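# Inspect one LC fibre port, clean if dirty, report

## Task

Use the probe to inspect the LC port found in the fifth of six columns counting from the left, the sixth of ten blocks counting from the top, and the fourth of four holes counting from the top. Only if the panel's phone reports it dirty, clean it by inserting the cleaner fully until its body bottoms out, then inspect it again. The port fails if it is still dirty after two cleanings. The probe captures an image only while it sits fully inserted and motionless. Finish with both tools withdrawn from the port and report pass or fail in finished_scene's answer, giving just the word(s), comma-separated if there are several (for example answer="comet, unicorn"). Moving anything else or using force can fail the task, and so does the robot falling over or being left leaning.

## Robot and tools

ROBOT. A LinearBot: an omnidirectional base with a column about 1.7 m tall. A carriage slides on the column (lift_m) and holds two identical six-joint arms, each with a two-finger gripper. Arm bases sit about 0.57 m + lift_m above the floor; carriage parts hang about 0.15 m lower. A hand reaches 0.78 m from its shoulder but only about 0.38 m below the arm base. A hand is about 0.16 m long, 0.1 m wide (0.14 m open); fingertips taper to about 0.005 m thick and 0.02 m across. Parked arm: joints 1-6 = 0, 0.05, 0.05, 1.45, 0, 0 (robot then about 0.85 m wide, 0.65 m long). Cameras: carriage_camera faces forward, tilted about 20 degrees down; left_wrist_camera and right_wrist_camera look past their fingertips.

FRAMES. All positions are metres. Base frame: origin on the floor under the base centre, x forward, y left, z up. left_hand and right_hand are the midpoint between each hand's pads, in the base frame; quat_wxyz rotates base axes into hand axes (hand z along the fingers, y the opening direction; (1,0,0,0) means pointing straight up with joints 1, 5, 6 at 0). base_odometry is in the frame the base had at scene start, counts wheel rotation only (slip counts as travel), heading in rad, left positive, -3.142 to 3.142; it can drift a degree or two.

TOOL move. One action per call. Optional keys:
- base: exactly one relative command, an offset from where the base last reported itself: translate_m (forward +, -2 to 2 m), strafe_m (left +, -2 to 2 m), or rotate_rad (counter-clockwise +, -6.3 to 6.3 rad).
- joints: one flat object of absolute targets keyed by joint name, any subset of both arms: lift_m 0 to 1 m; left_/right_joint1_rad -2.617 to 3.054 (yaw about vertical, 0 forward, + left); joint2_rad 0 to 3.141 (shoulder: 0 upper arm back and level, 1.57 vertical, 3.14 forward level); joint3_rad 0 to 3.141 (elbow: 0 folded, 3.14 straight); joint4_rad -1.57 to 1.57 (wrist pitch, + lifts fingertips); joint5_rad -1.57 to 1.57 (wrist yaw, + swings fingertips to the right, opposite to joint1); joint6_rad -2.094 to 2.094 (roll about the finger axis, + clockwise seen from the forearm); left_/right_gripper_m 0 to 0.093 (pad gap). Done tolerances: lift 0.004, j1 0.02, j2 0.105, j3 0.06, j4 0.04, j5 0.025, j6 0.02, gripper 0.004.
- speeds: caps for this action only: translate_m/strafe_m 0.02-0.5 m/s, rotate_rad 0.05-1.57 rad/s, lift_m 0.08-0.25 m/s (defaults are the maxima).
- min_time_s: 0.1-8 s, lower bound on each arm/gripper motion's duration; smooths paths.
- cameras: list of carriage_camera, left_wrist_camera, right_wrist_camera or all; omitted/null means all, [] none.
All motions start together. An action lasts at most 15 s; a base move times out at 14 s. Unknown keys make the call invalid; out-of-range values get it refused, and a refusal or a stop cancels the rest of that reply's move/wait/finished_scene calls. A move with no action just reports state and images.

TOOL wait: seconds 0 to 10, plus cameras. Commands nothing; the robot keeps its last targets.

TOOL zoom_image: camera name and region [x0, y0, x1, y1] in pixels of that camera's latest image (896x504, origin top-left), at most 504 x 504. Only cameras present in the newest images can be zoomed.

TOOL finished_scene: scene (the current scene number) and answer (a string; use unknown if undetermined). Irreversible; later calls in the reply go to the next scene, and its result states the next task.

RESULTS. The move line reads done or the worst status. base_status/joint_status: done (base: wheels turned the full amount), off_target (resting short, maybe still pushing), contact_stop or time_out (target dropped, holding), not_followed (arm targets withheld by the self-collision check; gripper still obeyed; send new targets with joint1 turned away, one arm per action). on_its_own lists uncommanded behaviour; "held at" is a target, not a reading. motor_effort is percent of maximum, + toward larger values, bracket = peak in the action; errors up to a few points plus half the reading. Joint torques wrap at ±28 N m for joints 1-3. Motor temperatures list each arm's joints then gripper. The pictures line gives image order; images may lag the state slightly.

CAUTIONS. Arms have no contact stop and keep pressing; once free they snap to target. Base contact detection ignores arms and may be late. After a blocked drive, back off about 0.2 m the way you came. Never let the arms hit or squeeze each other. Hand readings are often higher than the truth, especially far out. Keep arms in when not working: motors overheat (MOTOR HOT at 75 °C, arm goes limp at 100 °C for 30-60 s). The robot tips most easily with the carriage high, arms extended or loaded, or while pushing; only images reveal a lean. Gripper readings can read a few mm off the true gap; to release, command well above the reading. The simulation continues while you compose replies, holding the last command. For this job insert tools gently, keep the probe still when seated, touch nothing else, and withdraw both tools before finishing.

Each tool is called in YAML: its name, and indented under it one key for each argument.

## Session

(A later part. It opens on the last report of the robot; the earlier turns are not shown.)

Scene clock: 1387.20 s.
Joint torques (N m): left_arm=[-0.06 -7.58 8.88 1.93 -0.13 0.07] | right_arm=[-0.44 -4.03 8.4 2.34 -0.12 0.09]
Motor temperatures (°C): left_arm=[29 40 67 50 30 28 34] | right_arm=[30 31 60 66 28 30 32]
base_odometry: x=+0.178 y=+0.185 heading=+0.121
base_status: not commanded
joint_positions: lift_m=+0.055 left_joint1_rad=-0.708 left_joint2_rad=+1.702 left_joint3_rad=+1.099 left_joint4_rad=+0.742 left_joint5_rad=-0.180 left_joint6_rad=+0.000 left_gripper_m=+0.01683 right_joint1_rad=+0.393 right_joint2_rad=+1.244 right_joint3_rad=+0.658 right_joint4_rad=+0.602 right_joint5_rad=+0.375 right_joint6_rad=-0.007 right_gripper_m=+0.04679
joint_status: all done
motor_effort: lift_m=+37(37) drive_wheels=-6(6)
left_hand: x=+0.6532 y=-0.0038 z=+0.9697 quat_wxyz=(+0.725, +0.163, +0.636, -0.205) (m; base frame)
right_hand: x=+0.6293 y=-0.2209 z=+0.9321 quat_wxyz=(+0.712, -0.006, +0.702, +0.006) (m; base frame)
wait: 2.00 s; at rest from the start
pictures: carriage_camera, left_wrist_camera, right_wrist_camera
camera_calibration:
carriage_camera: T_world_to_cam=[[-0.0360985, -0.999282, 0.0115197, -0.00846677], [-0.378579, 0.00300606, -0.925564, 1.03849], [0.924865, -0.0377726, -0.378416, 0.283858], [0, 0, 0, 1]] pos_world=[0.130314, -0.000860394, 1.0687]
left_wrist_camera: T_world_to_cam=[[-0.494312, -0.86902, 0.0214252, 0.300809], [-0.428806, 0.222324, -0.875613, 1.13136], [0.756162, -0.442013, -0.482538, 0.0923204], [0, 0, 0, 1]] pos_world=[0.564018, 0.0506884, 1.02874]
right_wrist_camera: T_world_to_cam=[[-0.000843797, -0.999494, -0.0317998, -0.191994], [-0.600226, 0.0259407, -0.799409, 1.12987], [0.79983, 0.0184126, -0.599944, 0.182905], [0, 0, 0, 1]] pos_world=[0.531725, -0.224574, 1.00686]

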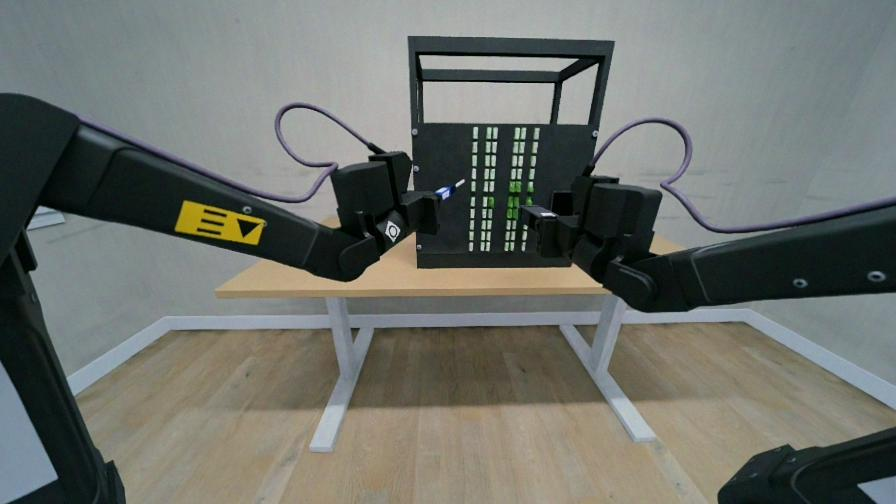

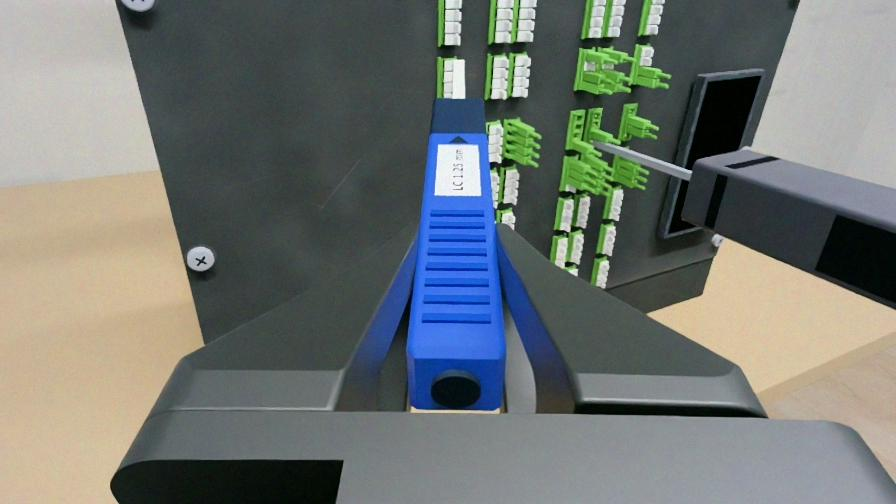

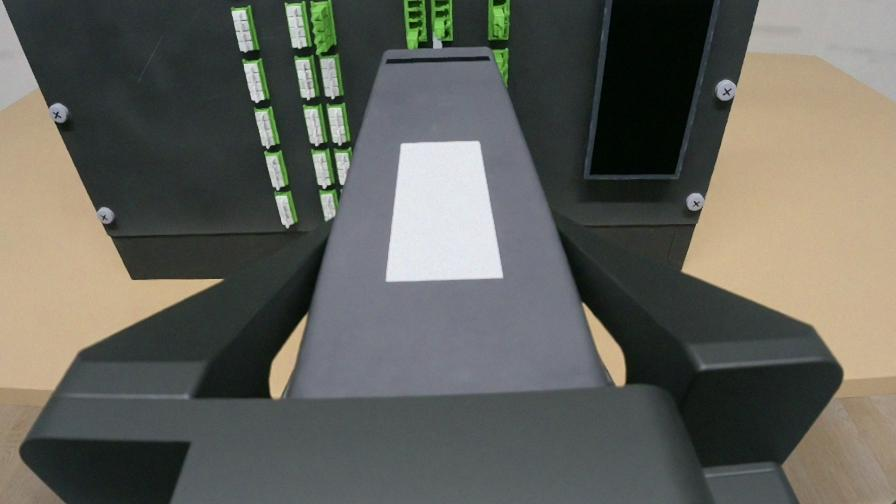

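move:
  base: {"translate_m": -0.008}
  speeds: {"translate_m": 0.02}
  cameras: []

wait:
  seconds: 1
  cameras: ["right_wrist_camera", "left_wrist_camera"]

zoom_image:
  camera: "left_wrist_camera"
  region: [580, 110, 630, 160]

zoom_image:
  camera: "right_wrist_camera"
  region: [420, 0, 460, 40]

Scene clock: 1466.97 s.
Joint torques (N m): left_arm=[-0.05 -7.54 8.79 1.9 -0.12 0.08] | right_arm=[-0.42 -4.08 8.43 2.35 -0.11 0.09]
Motor temperatures (°C): left_arm=[29 40 68 50 30 28 34] | right_arm=[30 31 61 66 28 30 32]
move: done
base_odometry: x=+0.170 y=+0.184 heading=+0.121
base_status: done
joint_positions: lift_m=+0.055 left_joint1_rad=-0.708 left_joint2_rad=+1.702 left_joint3_rad=+1.099 left_joint4_rad=+0.742 left_joint5_rad=-0.180 left_joint6_rad=+0.000 left_gripper_m=+0.01683 right_joint1_rad=+0.393 right_joint2_rad=+1.244 right_joint3_rad=+0.658 right_joint4_rad=+0.602 right_joint5_rad=+0.374 right_joint6_rad=-0.007 right_gripper_m=+0.04679
joint_status: not commanded
motor_effort: lift_m=+37(37) drive_wheels=+1(9)
left_hand: x=+0.6533 y=-0.0037 z=+0.9697 quat_wxyz=(+0.725, +0.163, +0.637, -0.205) (m; base frame)
right_hand: x=+0.6293 y=-0.2207 z=+0.9322 quat_wxyz=(+0.712, -0.007, +0.702, +0.006) (m; base frame)
pictures: none
No camera images: "cameras" was empty.

Scene clock: 1467.97 s.
Joint torques (N m): left_arm=[-0.06 -7.58 8.88 1.93 -0.13 0.08] | right_arm=[-0.46 -4.08 8.42 2.35 -0.11 0.09]
Motor temperatures (°C): left_arm=[29 40 68 50 30 28 34] | right_arm=[30 31 61 66 28 30 32]
base_odometry: x=+0.170 y=+0.184 heading=+0.121
base_status: done
joint_positions: lift_m=+0.055 left_joint1_rad=-0.708 left_joint2_rad=+1.702 left_joint3_rad=+1.099 left_joint4_rad=+0.742 left_joint5_rad=-0.180 left_joint6_rad=+0.000 left_gripper_m=+0.01683 right_joint1_rad=+0.393 right_joint2_rad=+1.244 right_joint3_rad=+0.658 right_joint4_rad=+0.602 right_joint5_rad=+0.374 right_joint6_rad=-0.007 right_gripper_m=+0.04679
joint_status: not commanded
motor_effort: lift_m=+37(37) drive_wheels=+1(9)
left_hand: x=+0.6533 y=-0.0037 z=+0.9697 quat_wxyz=(+0.725, +0.163, +0.637, -0.205) (m; base frame)
right_hand: x=+0.6293 y=-0.2207 z=+0.9322 quat_wxyz=(+0.712, -0.007, +0.702, +0.006) (m; base frame)
wait: 1.00 s; at rest by 0.27 s
pictures: left_wrist_camera, right_wrist_camera
camera_calibration:
left_wrist_camera: T_world_to_cam=[[-0.493679, -0.869378, 0.0215355, 0.300358], [-0.429079, 0.221965, -0.87557, 1.13149], [0.756421, -0.441491, -0.482611, 0.0922228], [0, 0, 0, 1]] pos_world=[0.564018, 0.0506897, 1.02873]
right_wrist_camera: T_world_to_cam=[[0.000326526, -0.99949, -0.0319245, -0.192485], [-0.599965, 0.0253446, -0.799625, 1.1299], [0.800026, 0.0194146, -0.59965, 0.182787], [0, 0, 0, 1]] pos_world=[0.531727, -0.224573, 1.00696]

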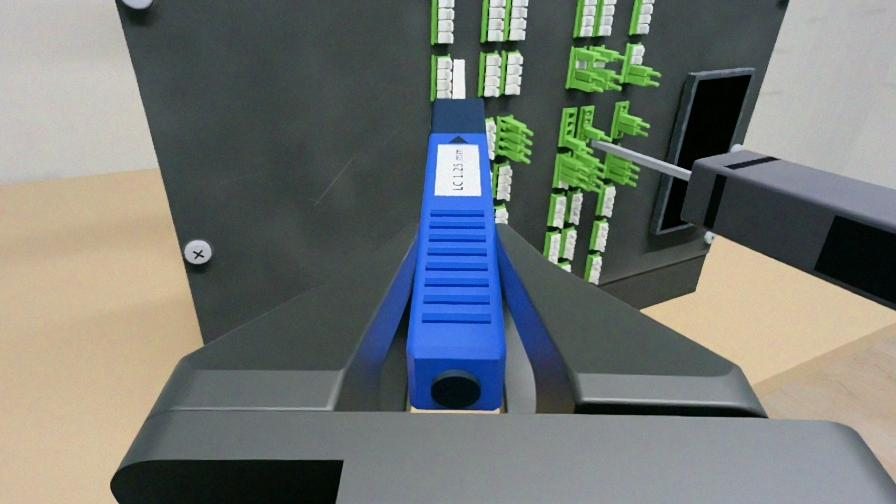

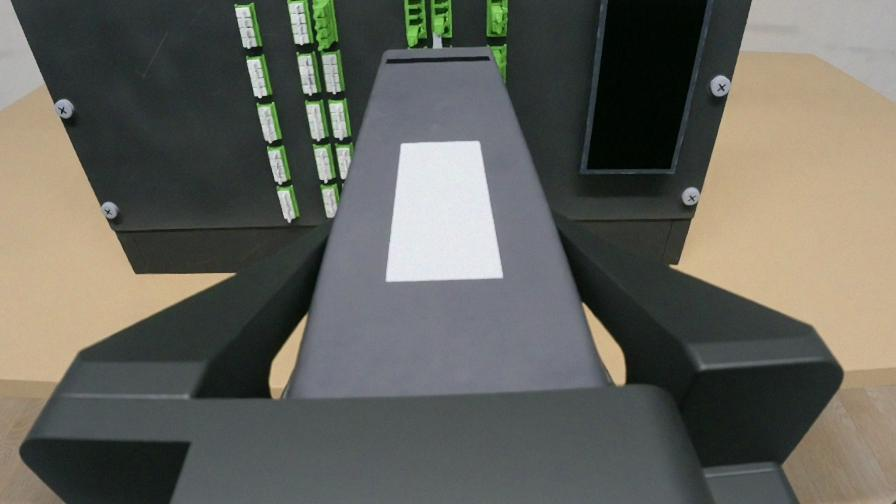

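Scaled by 10.080 from the camera's 896x504 image, which has a finer 1280x720 frame.

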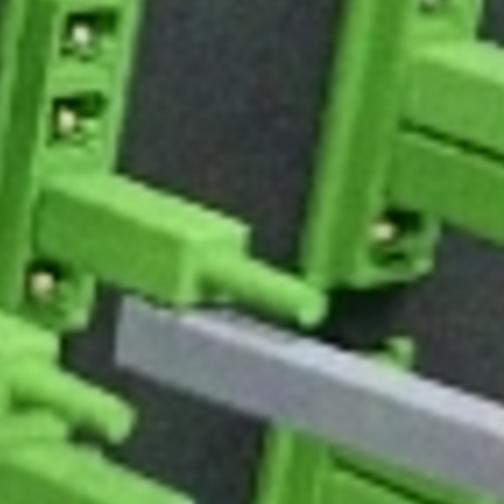

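Scaled by 12.600 from the camera's 896x504 image, which has a finer 1280x720 frame.

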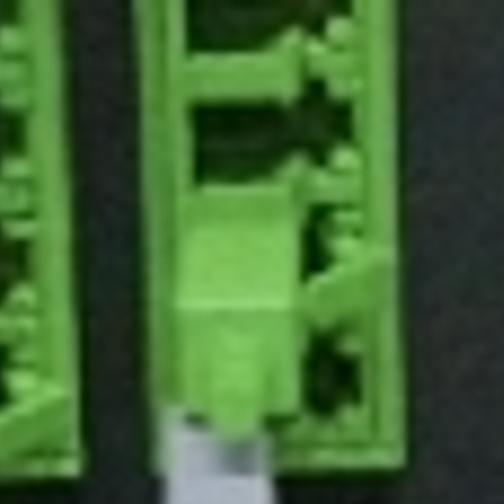

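move:
  joints: {"right_joint1_rad": 0.380, "right_joint5_rad": 0.358}
  min_time_s: 1.0
  cameras: []

wait:
  seconds: 1
  cameras: ["right_wrist_camera", "left_wrist_camera"]

zoom_image:
  camera: "left_wrist_camera"
  region: [580, 110, 630, 160]

zoom_image:
  camera: "right_wrist_camera"
  region: [420, 0, 460, 40]

Scene clock: 1529.47 s.
Joint torques (N m): left_arm=[-0.08 -7.58 8.87 1.93 -0.13 0.08] | right_arm=[-0.44 -4.05 8.43 2.33 -0.13 0.1]
Motor temperatures (°C): left_arm=[29 40 68 50 30 28 34] | right_arm=[30 31 61 67 28 30 32]
move: done
base_odometry: x=+0.170 y=+0.184 heading=+0.121
base_status: not commanded
joint_positions: lift_m=+0.055 left_joint1_rad=-0.708 left_joint2_rad=+1.702 left_joint3_rad=+1.099 left_joint4_rad=+0.742 left_joint5_rad=-0.180 left_joint6_rad=+0.000 left_gripper_m=+0.01683 right_joint1_rad=+0.387 right_joint2_rad=+1.244 right_joint3_rad=+0.658 right_joint4_rad=+0.602 right_joint5_rad=+0.370 right_joint6_rad=-0.007 right_gripper_m=+0.04679
joint_status: all done
motor_effort: lift_m=+37(37) drive_wheels=+1(1)
left_hand: x=+0.6533 y=-0.0037 z=+0.9697 quat_wxyz=(+0.725, +0.163, +0.637, -0.205) (m; base frame)
right_hand: x=+0.6299 y=-0.2223 z=+0.9322 quat_wxyz=(+0.712, -0.006, +0.702, +0.006) (m; base frame)
pictures: none
No camera images: "cameras" was empty.

Scene clock: 1530.47 s.
Joint torques (N m): left_arm=[-0.08 -7.57 8.85 1.93 -0.12 0.08] | right_arm=[-0.44 -4.08 8.42 2.34 -0.12 0.1]
Motor temperatures (°C): left_arm=[29 40 68 50 30 28 34] | right_arm=[30 31 61 67 28 30 32]
base_odometry: x=+0.170 y=+0.184 heading=+0.121
base_status: not commanded
joint_positions: lift_m=+0.055 left_joint1_rad=-0.708 left_joint2_rad=+1.702 left_joint3_rad=+1.099 left_joint4_rad=+0.742 left_joint5_rad=-0.180 left_joint6_rad=+0.000 left_gripper_m=+0.01683 right_joint1_rad=+0.387 right_joint2_rad=+1.244 right_joint3_rad=+0.658 right_joint4_rad=+0.602 right_joint5_rad=+0.369 right_joint6_rad=-0.007 right_gripper_m=+0.04679
joint_status: all done
motor_effort: lift_m=+37(37) drive_wheels=+1(1)
left_hand: x=+0.6533 y=-0.0037 z=+0.9697 quat_wxyz=(+0.725, +0.163, +0.637, -0.205) (m; base frame)
right_hand: x=+0.6299 y=-0.2222 z=+0.9322 quat_wxyz=(+0.712, -0.006, +0.702, +0.006) (m; base frame)
wait: 1.00 s; at rest by 0.27 s
pictures: left_wrist_camera, right_wrist_camera
camera_calibration:
left_wrist_camera: T_world_to_cam=[[-0.493679, -0.869378, 0.0215355, 0.300358], [-0.429079, 0.221965, -0.87557, 1.13149], [0.756421, -0.441491, -0.482611, 0.0922228], [0, 0, 0, 1]] pos_world=[0.564018, 0.0506897, 1.02873]
right_wrist_camera: T_world_to_cam=[[-0.000751438, -0.999492, -0.0318591, -0.193378], [-0.599941, 0.0259393, -0.799624, 1.13041], [0.800044, 0.0185127, -0.599655, 0.182128], [0, 0, 0, 1]] pos_world=[0.532325, -0.225974, 1.00696]

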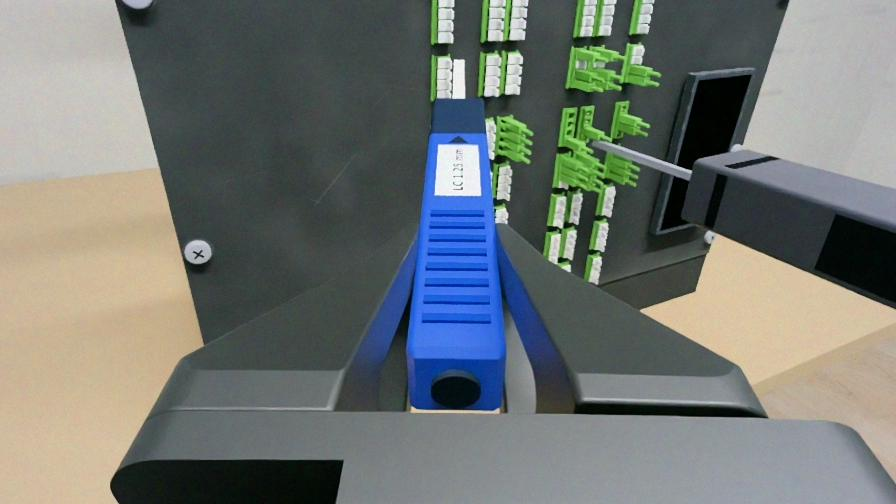

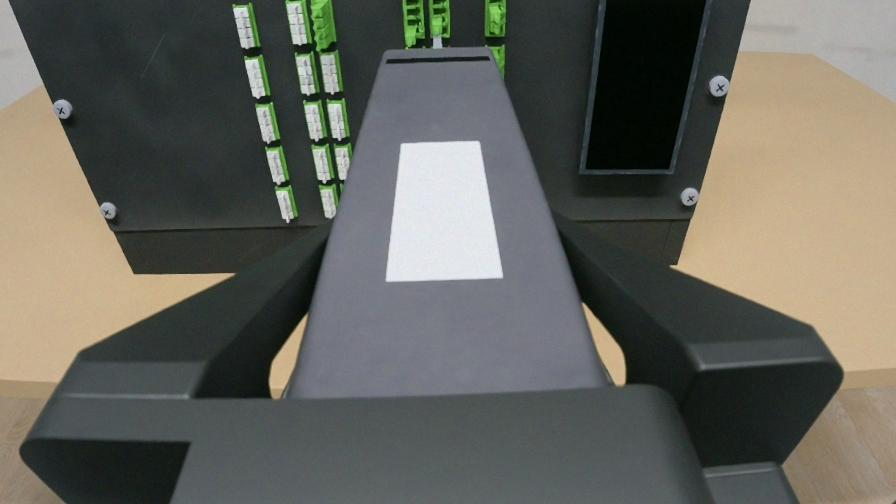

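Scaled by 10.080 from the camera's 896x504 image, which has a finer 1280x720 frame.

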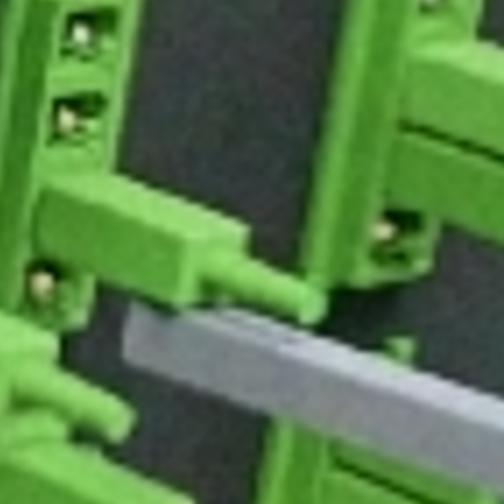

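Scaled by 12.600 from the camera's 896x504 image, which has a finer 1280x720 frame.

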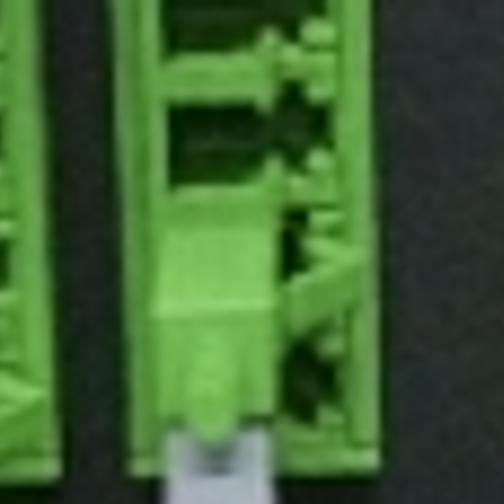

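wait:
  seconds: 0.5
  cameras: ["left_wrist_camera", "right_wrist_camera"]

zoom_image:
  camera: "right_wrist_camera"
  region: [420, 0, 460, 40]

zoom_image:
  camera: "left_wrist_camera"
  region: [580, 110, 630, 160]

Scene clock: 1572.03 s.
Joint torques (N m): left_arm=[-0.06 -7.57 8.87 1.93 -0.13 0.08] | right_arm=[-0.46 -4.04 8.42 2.34 -0.11 0.09]
Motor temperatures (°C): left_arm=[29 40 69 50 30 28 34] | right_arm=[30 31 61 67 28 30 32]
base_odometry: x=+0.170 y=+0.184 heading=+0.121
base_status: not commanded
joint_positions: lift_m=+0.055 left_joint1_rad=-0.708 left_joint2_rad=+1.702 left_joint3_rad=+1.099 left_joint4_rad=+0.742 left_joint5_rad=-0.180 left_joint6_rad=+0.000 left_gripper_m=+0.01683 right_joint1_rad=+0.387 right_joint2_rad=+1.244 right_joint3_rad=+0.658 right_joint4_rad=+0.602 right_joint5_rad=+0.369 right_joint6_rad=-0.007 right_gripper_m=+0.04679
joint_status: all done
motor_effort: lift_m=+37(37) drive_wheels=+1(1)
left_hand: x=+0.6533 y=-0.0037 z=+0.9697 quat_wxyz=(+0.725, +0.163, +0.637, -0.205) (m; base frame)
right_hand: x=+0.6299 y=-0.2222 z=+0.9322 quat_wxyz=(+0.712, -0.006, +0.702, +0.006) (m; base frame)
wait: 0.50 s; at rest from the start
pictures: left_wrist_camera, right_wrist_camera
camera_calibration:
left_wrist_camera: T_world_to_cam=[[-0.493679, -0.869378, 0.0215355, 0.300358], [-0.429079, 0.221965, -0.87557, 1.13149], [0.756421, -0.441491, -0.482611, 0.0922228], [0, 0, 0, 1]] pos_world=[0.564018, 0.0506897, 1.02873]
right_wrist_camera: T_world_to_cam=[[-0.000751438, -0.999492, -0.0318591, -0.193378], [-0.599941, 0.0259393, -0.799624, 1.13041], [0.800044, 0.0185127, -0.599655, 0.182128], [0, 0, 0, 1]] pos_world=[0.532325, -0.225974, 1.00696]

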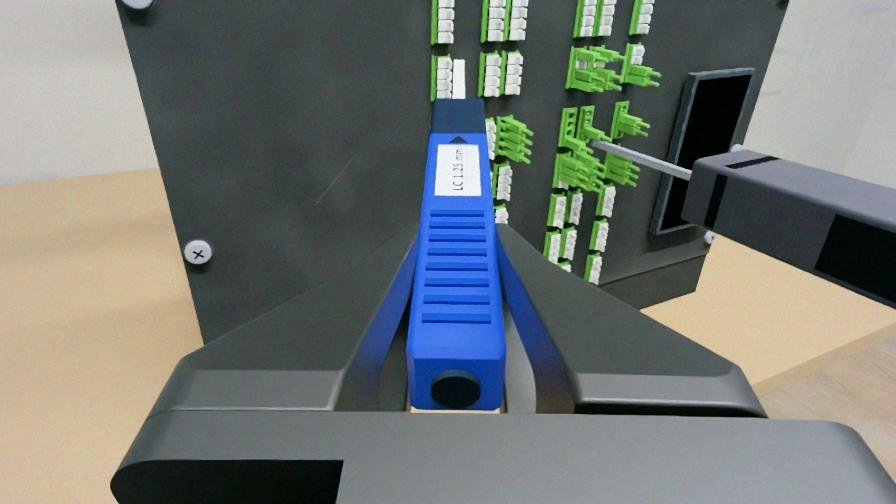

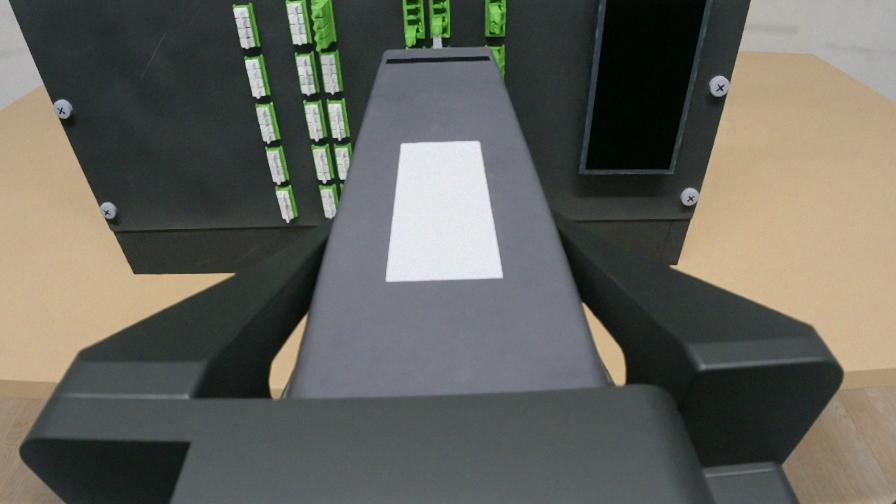

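Scaled by 12.600 from the camera's 896x504 image, which has a finer 1280x720 frame.

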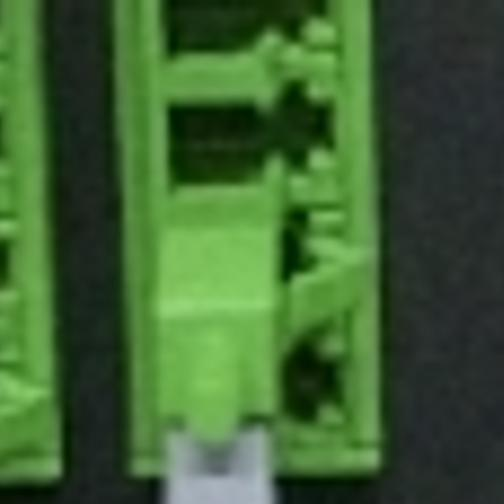

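Scaled by 10.080 from the camera's 896x504 image, which has a finer 1280x720 frame.

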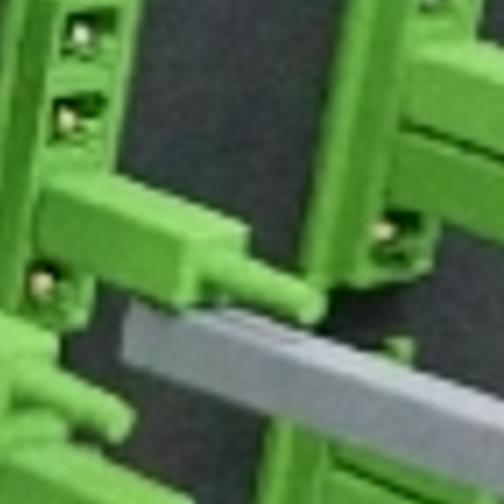

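move:
  base: {"translate_m": 0.007}
  speeds: {"translate_m": 0.02}
  cameras: []

wait:
  seconds: 1.0
  cameras: ["left_wrist_camera", "right_wrist_camera"]

zoom_image:
  camera: "right_wrist_camera"
  region: [420, 0, 460, 40]

zoom_image:
  camera: "left_wrist_camera"
  region: [580, 110, 630, 160]

Scene clock: 1584.97 s.
Joint torques (N m): left_arm=[-0.09 -7.54 8.95 1.93 -0.13 0.08] | right_arm=[-0.43 -4.11 8.42 2.33 -0.13 0.09]
Motor temperatures (°C): left_arm=[29 40 69 50 30 28 34] | right_arm=[30 31 61 67 28 30 32]
move: done
base_odometry: x=+0.177 y=+0.186 heading=+0.121
base_status: done
joint_positions: lift_m=+0.055 left_joint1_rad=-0.708 left_joint2_rad=+1.702 left_joint3_rad=+1.099 left_joint4_rad=+0.742 left_joint5_rad=-0.180 left_joint6_rad=+0.000 left_gripper_m=+0.01683 right_joint1_rad=+0.387 right_joint2_rad=+1.244 right_joint3_rad=+0.658 right_joint4_rad=+0.602 right_joint5_rad=+0.369 right_joint6_rad=-0.007 right_gripper_m=+0.04679
joint_status: not commanded
motor_effort: lift_m=+37(37) drive_wheels=-3(7)
left_hand: x=+0.6533 y=-0.0037 z=+0.9697 quat_wxyz=(+0.725, +0.163, +0.637, -0.205) (m; base frame)
right_hand: x=+0.6299 y=-0.2222 z=+0.9322 quat_wxyz=(+0.712, -0.006, +0.702, +0.006) (m; base frame)
pictures: none
No camera images: "cameras" was empty.

Scene clock: 1585.97 s.
Joint torques (N m): left_arm=[-0.08 -7.56 8.87 1.93 -0.13 0.08] | right_arm=[-0.44 -4.04 8.42 2.34 -0.12 0.09]
Motor temperatures (°C): left_arm=[29 40 69 50 30 28 34] | right_arm=[30 31 61 67 28 30 32]
base_odometry: x=+0.177 y=+0.186 heading=+0.121
base_status: done
joint_positions: lift_m=+0.055 left_joint1_rad=-0.708 left_joint2_rad=+1.702 left_joint3_rad=+1.099 left_joint4_rad=+0.742 left_joint5_rad=-0.180 left_joint6_rad=+0.000 left_gripper_m=+0.01683 right_joint1_rad=+0.387 right_joint2_rad=+1.244 right_joint3_rad=+0.658 right_joint4_rad=+0.602 right_joint5_rad=+0.369 right_joint6_rad=-0.007 right_gripper_m=+0.04679
joint_status: not commanded
motor_effort: lift_m=+37(37) drive_wheels=-3(7)
left_hand: x=+0.6533 y=-0.0037 z=+0.9697 quat_wxyz=(+0.725, +0.163, +0.637, -0.205) (m; base frame)
right_hand: x=+0.6299 y=-0.2222 z=+0.9322 quat_wxyz=(+0.712, -0.006, +0.702, +0.006) (m; base frame)
wait: 1.00 s; at rest by 0.27 s
pictures: left_wrist_camera, right_wrist_camera
camera_calibration:
left_wrist_camera: T_world_to_cam=[[-0.493679, -0.869378, 0.0215355, 0.300358], [-0.429079, 0.221965, -0.87557, 1.13149], [0.756421, -0.441491, -0.482611, 0.0922228], [0, 0, 0, 1]] pos_world=[0.564018, 0.0506897, 1.02873]
right_wrist_camera: T_world_to_cam=[[-0.000391679, -0.999492, -0.0318803, -0.193548], [-0.599949, 0.0257403, -0.799624, 1.13037], [0.800038, 0.0188134, -0.599654, 0.182197], [0, 0, 0, 1]] pos_world=[0.532326, -0.225973, 1.00696]

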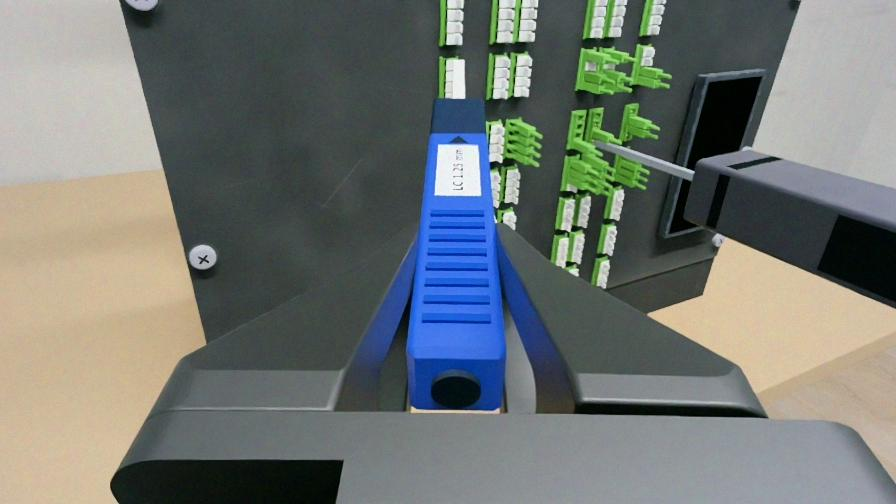

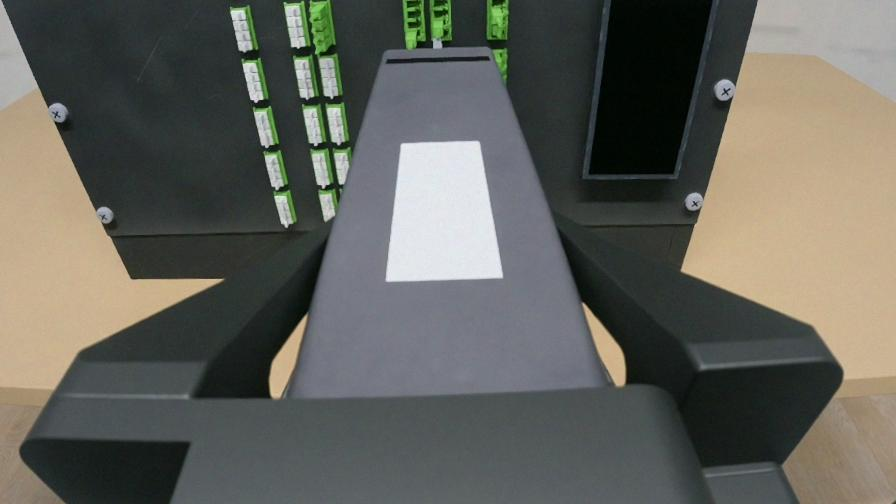

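Scaled by 12.600 from the camera's 896x504 image, which has a finer 1280x720 frame.

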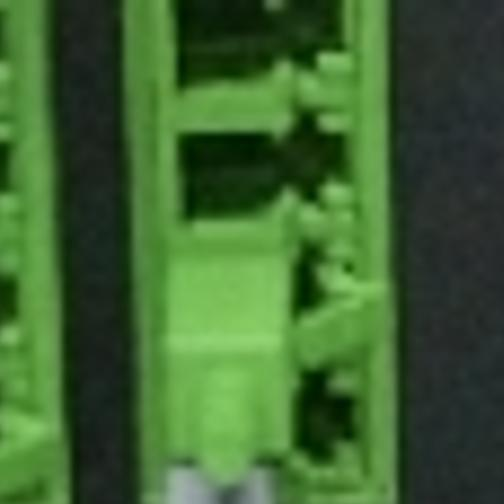

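Scaled by 10.080 from the camera's 896x504 image, which has a finer 1280x720 frame.

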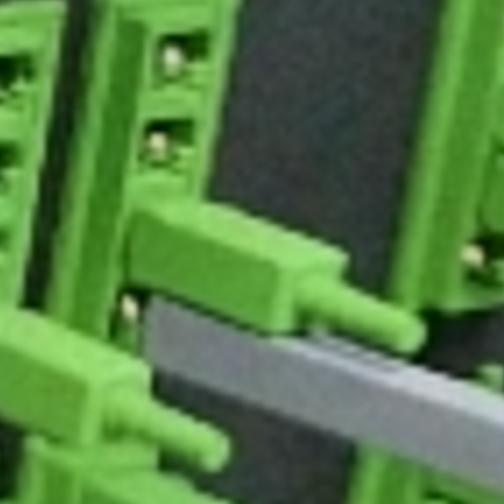

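zoom_image:
  camera: "right_wrist_camera"
  region: [420, 12, 460, 52]

zoom_image:
  camera: "right_wrist_camera"
  region: [425, 20, 450, 45]

zoom_image:
  camera: "left_wrist_camera"
  region: [585, 125, 610, 150]

Scaled by 12.600 from the camera's 896x504 image, which has a finer 1280x720 frame.

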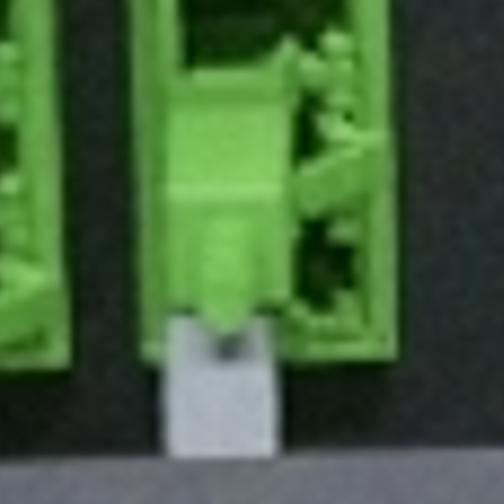

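Scaled by 20.160 from the camera's 896x504 image, which has a finer 1280x720 frame.

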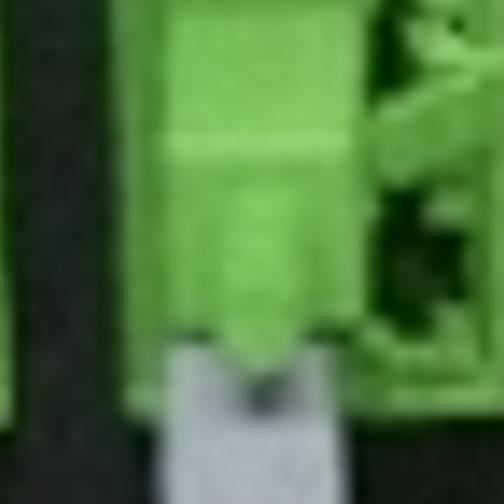

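Scaled by 20.160 from the camera's 896x504 image, which has a finer 1280x720 frame.

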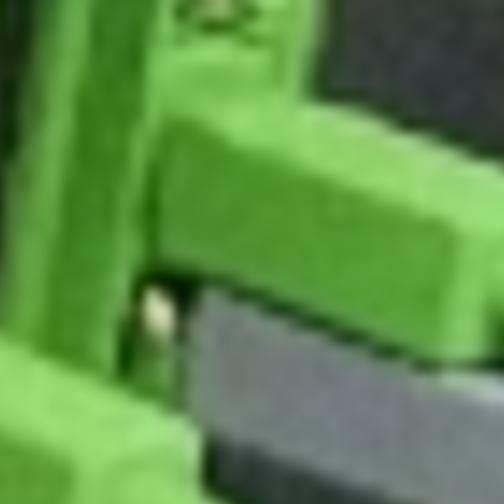

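zoom_image:
  camera: "right_wrist_camera"
  region: [425, 0, 455, 30]

zoom_image:
  camera: "right_wrist_camera"
  region: [480, 0, 520, 40]

zoom_image:
  camera: "left_wrist_camera"
  region: [560, 90, 640, 170]

Scaled by 16.800 from the camera's 896x504 image, which has a finer 1280x720 frame.

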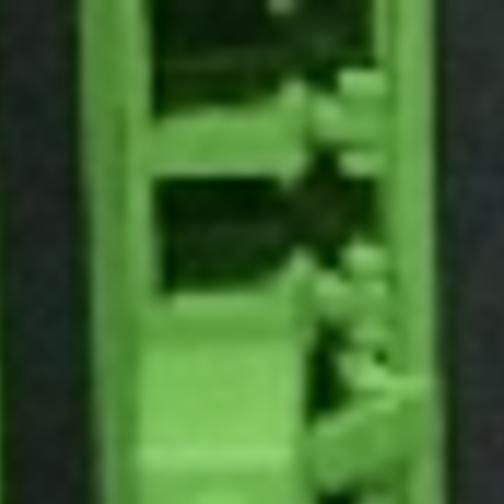

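Scaled by 12.600 from the camera's 896x504 image, which has a finer 1280x720 frame.

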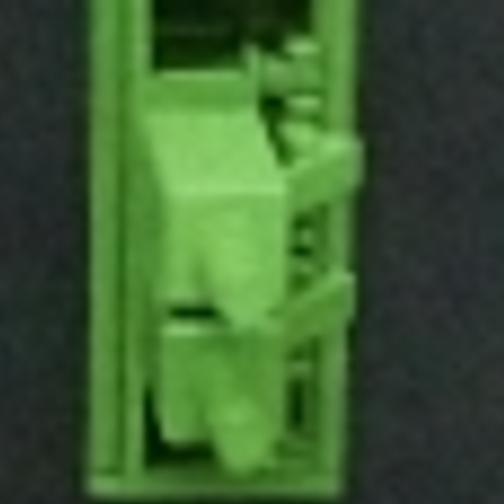

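Scaled by 6.300 from the camera's 896x504 image, which has a finer 1280x720 frame.

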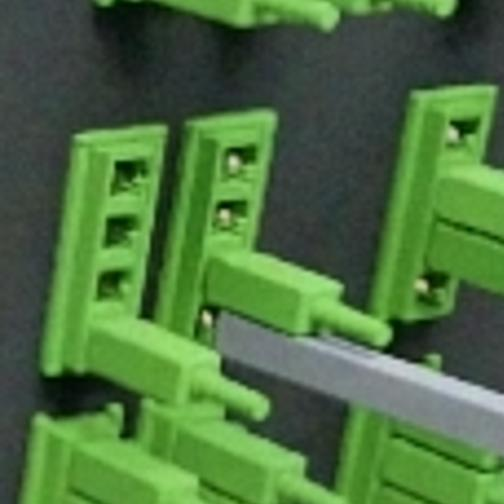

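move:
  joints: {"right_joint1_rad": 0.3775, "right_joint5_rad": 0.3555}
  min_time_s: 2
  cameras: []

wait:
  seconds: 1.5
  cameras: ["left_wrist_camera", "right_wrist_camera"]

zoom_image:
  camera: "right_wrist_camera"
  region: [420, 12, 460, 52]

zoom_image:
  camera: "left_wrist_camera"
  region: [588, 130, 608, 150]

zoom_image:
  camera: "left_wrist_camera"
  region: [580, 110, 630, 160]

Scene clock: 1721.17 s.
Joint torques (N m): left_arm=[-0.09 -7.57 8.85 1.93 -0.12 0.08] | right_arm=[-0.43 -4.08 8.44 2.34 -0.12 0.1]
Motor temperatures (°C): left_arm=[29 40 70 50 30 28 34] | right_arm=[30 31 62 67 28 30 32]
move: done
base_odometry: x=+0.177 y=+0.186 heading=+0.121
base_status: not commanded
joint_positions: lift_m=+0.055 left_joint1_rad=-0.708 left_joint2_rad=+1.702 left_joint3_rad=+1.099 left_joint4_rad=+0.742 left_joint5_rad=-0.180 left_joint6_rad=+0.000 left_gripper_m=+0.01683 right_joint1_rad=+0.384 right_joint2_rad=+1.244 right_joint3_rad=+0.658 right_joint4_rad=+0.602 right_joint5_rad=+0.367 right_joint6_rad=-0.007 right_gripper_m=+0.04679
joint_status: all done
motor_effort: lift_m=+37(37) drive_wheels=-3(3)
left_hand: x=+0.6533 y=-0.0037 z=+0.9697 quat_wxyz=(+0.725, +0.163, +0.637, -0.205) (m; base frame)
right_hand: x=+0.6302 y=-0.2231 z=+0.9322 quat_wxyz=(+0.712, -0.006, +0.702, +0.006) (m; base frame)
pictures: none
No camera images: "cameras" was empty.

Scene clock: 1722.67 s.
Joint torques (N m): left_arm=[-0.08 -7.56 8.88 1.93 -0.13 0.07] | right_arm=[-0.46 -4.04 8.4 2.34 -0.12 0.09]
Motor temperatures (°C): left_arm=[29 40 70 50 30 28 34] | right_arm=[30 31 62 67 28 30 32]
base_odometry: x=+0.177 y=+0.186 heading=+0.121
base_status: not commanded
joint_positions: lift_m=+0.055 left_joint1_rad=-0.708 left_joint2_rad=+1.702 left_joint3_rad=+1.099 left_joint4_rad=+0.742 left_joint5_rad=-0.180 left_joint6_rad=+0.000 left_gripper_m=+0.01683 right_joint1_rad=+0.384 right_joint2_rad=+1.244 right_joint3_rad=+0.658 right_joint4_rad=+0.602 right_joint5_rad=+0.367 right_joint6_rad=-0.007 right_gripper_m=+0.04679
joint_status: all done
motor_effort: lift_m=+37(37) drive_wheels=-3(3)
left_hand: x=+0.6533 y=-0.0037 z=+0.9697 quat_wxyz=(+0.725, +0.163, +0.637, -0.205) (m; base frame)
right_hand: x=+0.6302 y=-0.2230 z=+0.9322 quat_wxyz=(+0.712, -0.006, +0.702, +0.006) (m; base frame)
wait: 1.50 s; at rest by 0.27 s
pictures: left_wrist_camera, right_wrist_camera
camera_calibration:
left_wrist_camera: T_world_to_cam=[[-0.493679, -0.869378, 0.0215355, 0.300358], [-0.429079, 0.221965, -0.87557, 1.13149], [0.756421, -0.441491, -0.482611, 0.0922228], [0, 0, 0, 1]] pos_world=[0.564018, 0.0506897, 1.02873]
right_wrist_camera: T_world_to_cam=[[-0.00119096, -0.999494, -0.0317777, -0.193926], [-0.59993, 0.0261379, -0.799625, 1.13065], [0.800051, 0.0181121, -0.599658, 0.18181], [0, 0, 0, 1]] pos_world=[0.532624, -0.226674, 1.00696]

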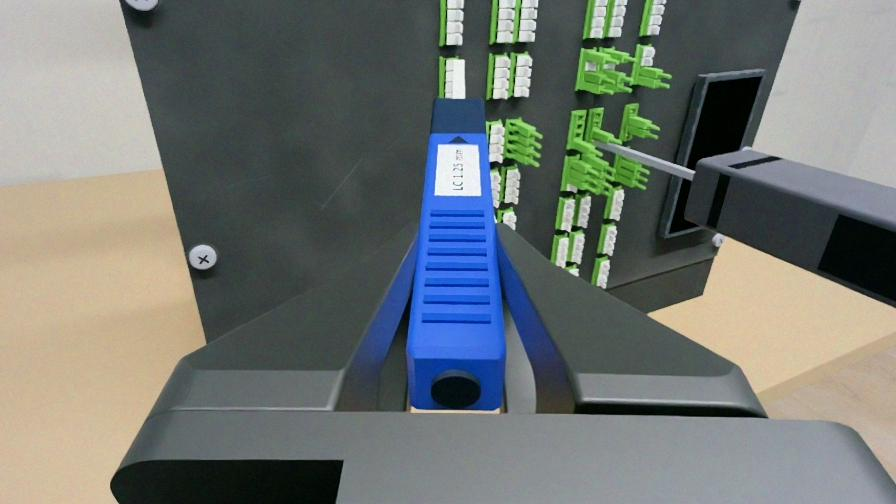

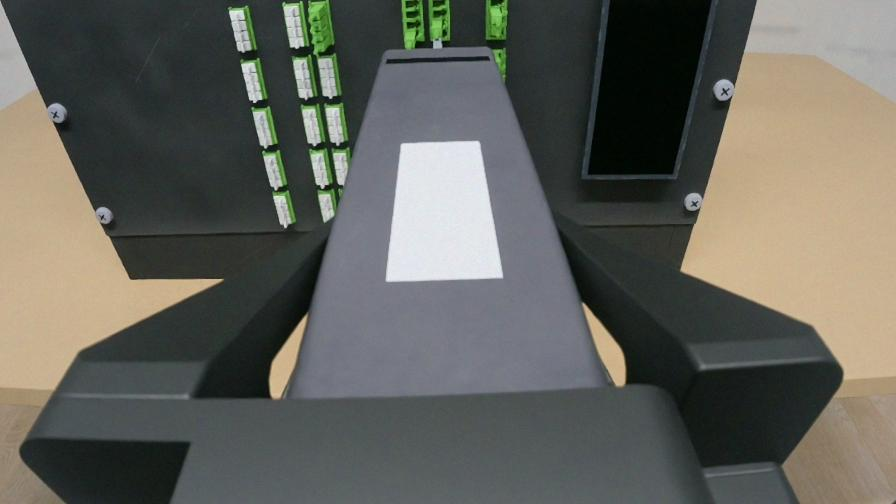

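Scaled by 12.600 from the camera's 896x504 image, which has a finer 1280x720 frame.

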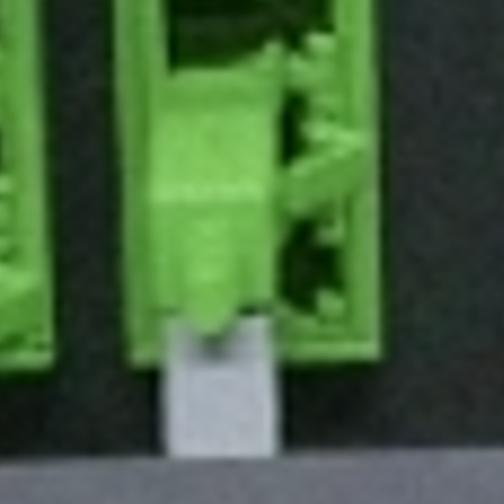

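Scaled by 25.200 from the camera's 896x504 image, which has a finer 1280x720 frame.

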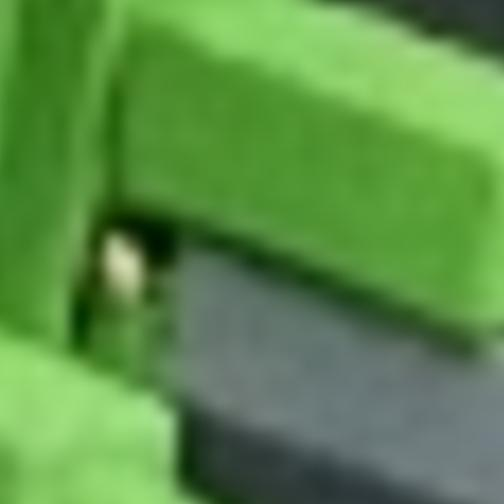

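Scaled by 10.080 from the camera's 896x504 image, which has a finer 1280x720 frame.

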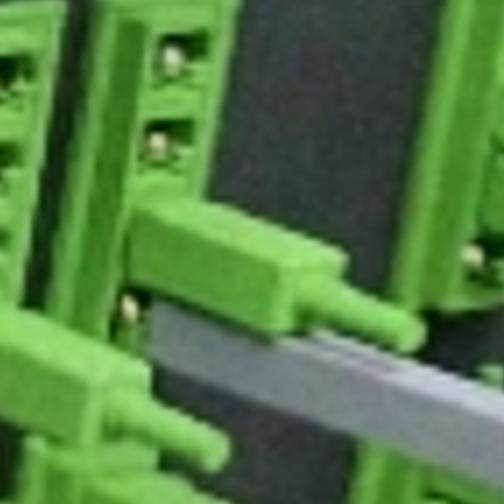

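move:
  base: {"translate_m": 0.003}
  speeds: {"translate_m": 0.02}
  cameras: []

wait:
  seconds: 1.0
  cameras: ["left_wrist_camera", "right_wrist_camera"]

zoom_image:
  camera: "right_wrist_camera"
  region: [420, 12, 460, 52]

zoom_image:
  camera: "left_wrist_camera"
  region: [588, 130, 608, 150]

Scene clock: 1766.30 s.
Joint torques (N m): left_arm=[-0.02 -7.51 8.75 1.92 -0.12 0.08] | right_arm=[-0.46 -4.05 8.42 2.35 -0.12 0.09]
Motor temperatures (°C): left_arm=[29 41 70 50 30 28 34] | right_arm=[30 31 62 67 28 30 32]
move: done
base_odometry: x=+0.180 y=+0.186 heading=+0.122
base_status: done
joint_positions: lift_m=+0.055 left_joint1_rad=-0.708 left_joint2_rad=+1.702 left_joint3_rad=+1.099 left_joint4_rad=+0.742 left_joint5_rad=-0.180 left_joint6_rad=+0.000 left_gripper_m=+0.01683 right_joint1_rad=+0.384 right_joint2_rad=+1.244 right_joint3_rad=+0.658 right_joint4_rad=+0.602 right_joint5_rad=+0.366 right_joint6_rad=-0.007 right_gripper_m=+0.04679
joint_status: not commanded
motor_effort: lift_m=+37(37) drive_wheels=-3(7)
left_hand: x=+0.6533 y=-0.0037 z=+0.9697 quat_wxyz=(+0.725, +0.163, +0.637, -0.205) (m; base frame)
right_hand: x=+0.6302 y=-0.2228 z=+0.9321 quat_wxyz=(+0.712, -0.007, +0.702, +0.006) (m; base frame)
pictures: none
No camera images: "cameras" was empty.

Scene clock: 1767.30 s.
Joint torques (N m): left_arm=[-0.06 -7.53 8.87 1.95 -0.13 0.08] | right_arm=[-0.42 -4.05 8.42 2.35 -0.11 0.09]
Motor temperatures (°C): left_arm=[29 41 70 50 30 28 34] | right_arm=[30 31 62 67 28 30 32]
base_odometry: x=+0.180 y=+0.186 heading=+0.122
base_status: done
joint_positions: lift_m=+0.055 left_joint1_rad=-0.708 left_joint2_rad=+1.702 left_joint3_rad=+1.099 left_joint4_rad=+0.742 left_joint5_rad=-0.180 left_joint6_rad=+0.000 left_gripper_m=+0.01683 right_joint1_rad=+0.384 right_joint2_rad=+1.244 right_joint3_rad=+0.658 right_joint4_rad=+0.602 right_joint5_rad=+0.366 right_joint6_rad=-0.007 right_gripper_m=+0.04679
joint_status: not commanded
motor_effort: lift_m=+37(37) drive_wheels=+3(7)
left_hand: x=+0.6533 y=-0.0037 z=+0.9697 quat_wxyz=(+0.725, +0.163, +0.637, -0.205) (m; base frame)
right_hand: x=+0.6302 y=-0.2228 z=+0.9321 quat_wxyz=(+0.712, -0.007, +0.702, +0.006) (m; base frame)
wait: 1.00 s; at rest by 0.27 s
pictures: left_wrist_camera, right_wrist_camera
camera_calibration:
left_wrist_camera: T_world_to_cam=[[-0.493679, -0.869378, 0.0215355, 0.300358], [-0.429079, 0.221965, -0.87557, 1.13149], [0.756421, -0.441491, -0.482611, 0.0922228], [0, 0, 0, 1]] pos_world=[0.564018, 0.0506897, 1.02873]
right_wrist_camera: T_world_to_cam=[[0.0000000585, -0.999498, -0.0316821, -0.19456], [-0.600181, 0.0253414, -0.799463, 1.13036], [0.799865, 0.019015, -0.599879, 0.182273], [0, 0, 0, 1]] pos_world=[0.532626, -0.226573, 1.00686]

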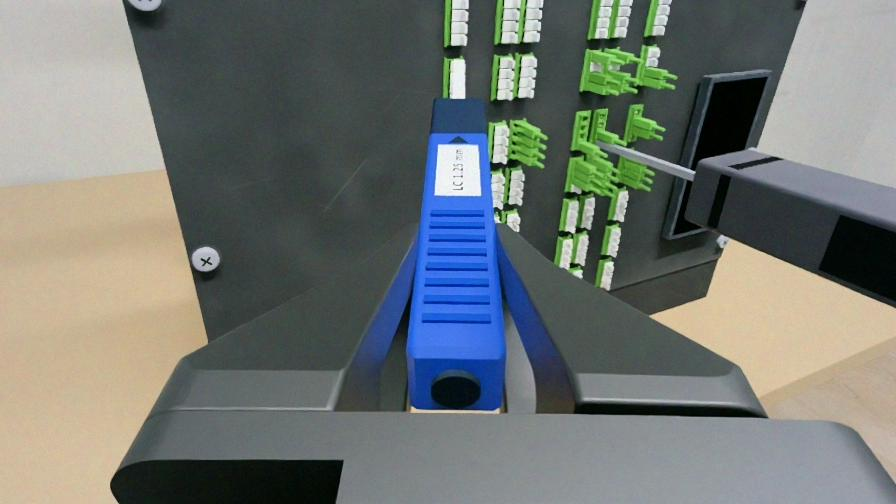

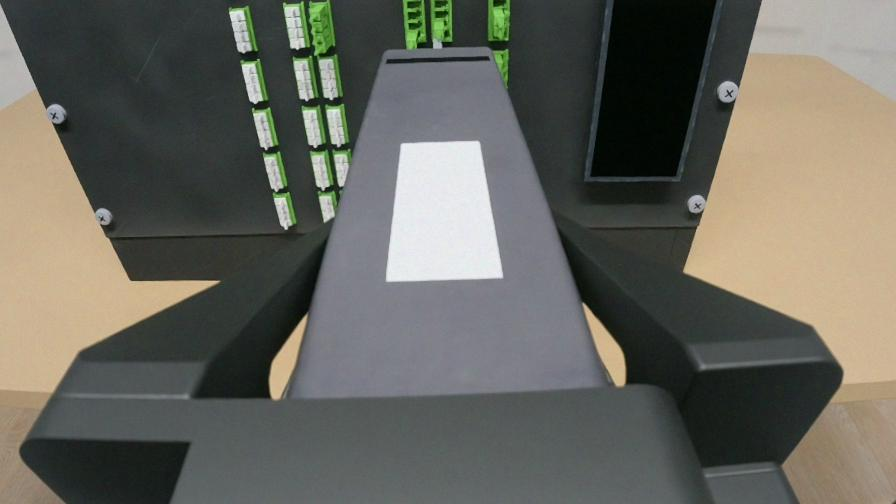

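Scaled by 12.600 from the camera's 896x504 image, which has a finer 1280x720 frame.

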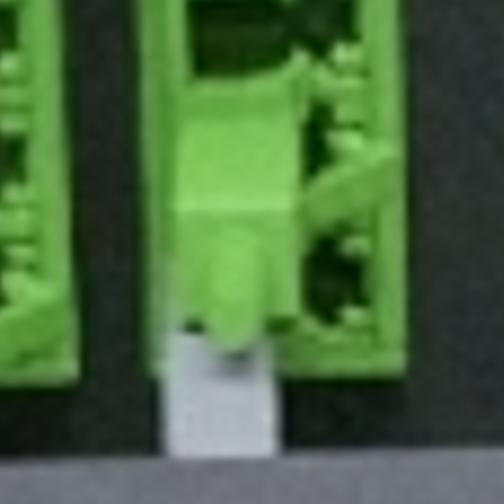

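Scaled by 25.200 from the camera's 896x504 image, which has a finer 1280x720 frame.

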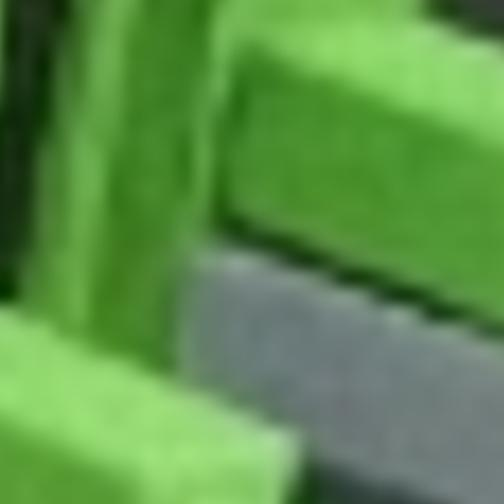

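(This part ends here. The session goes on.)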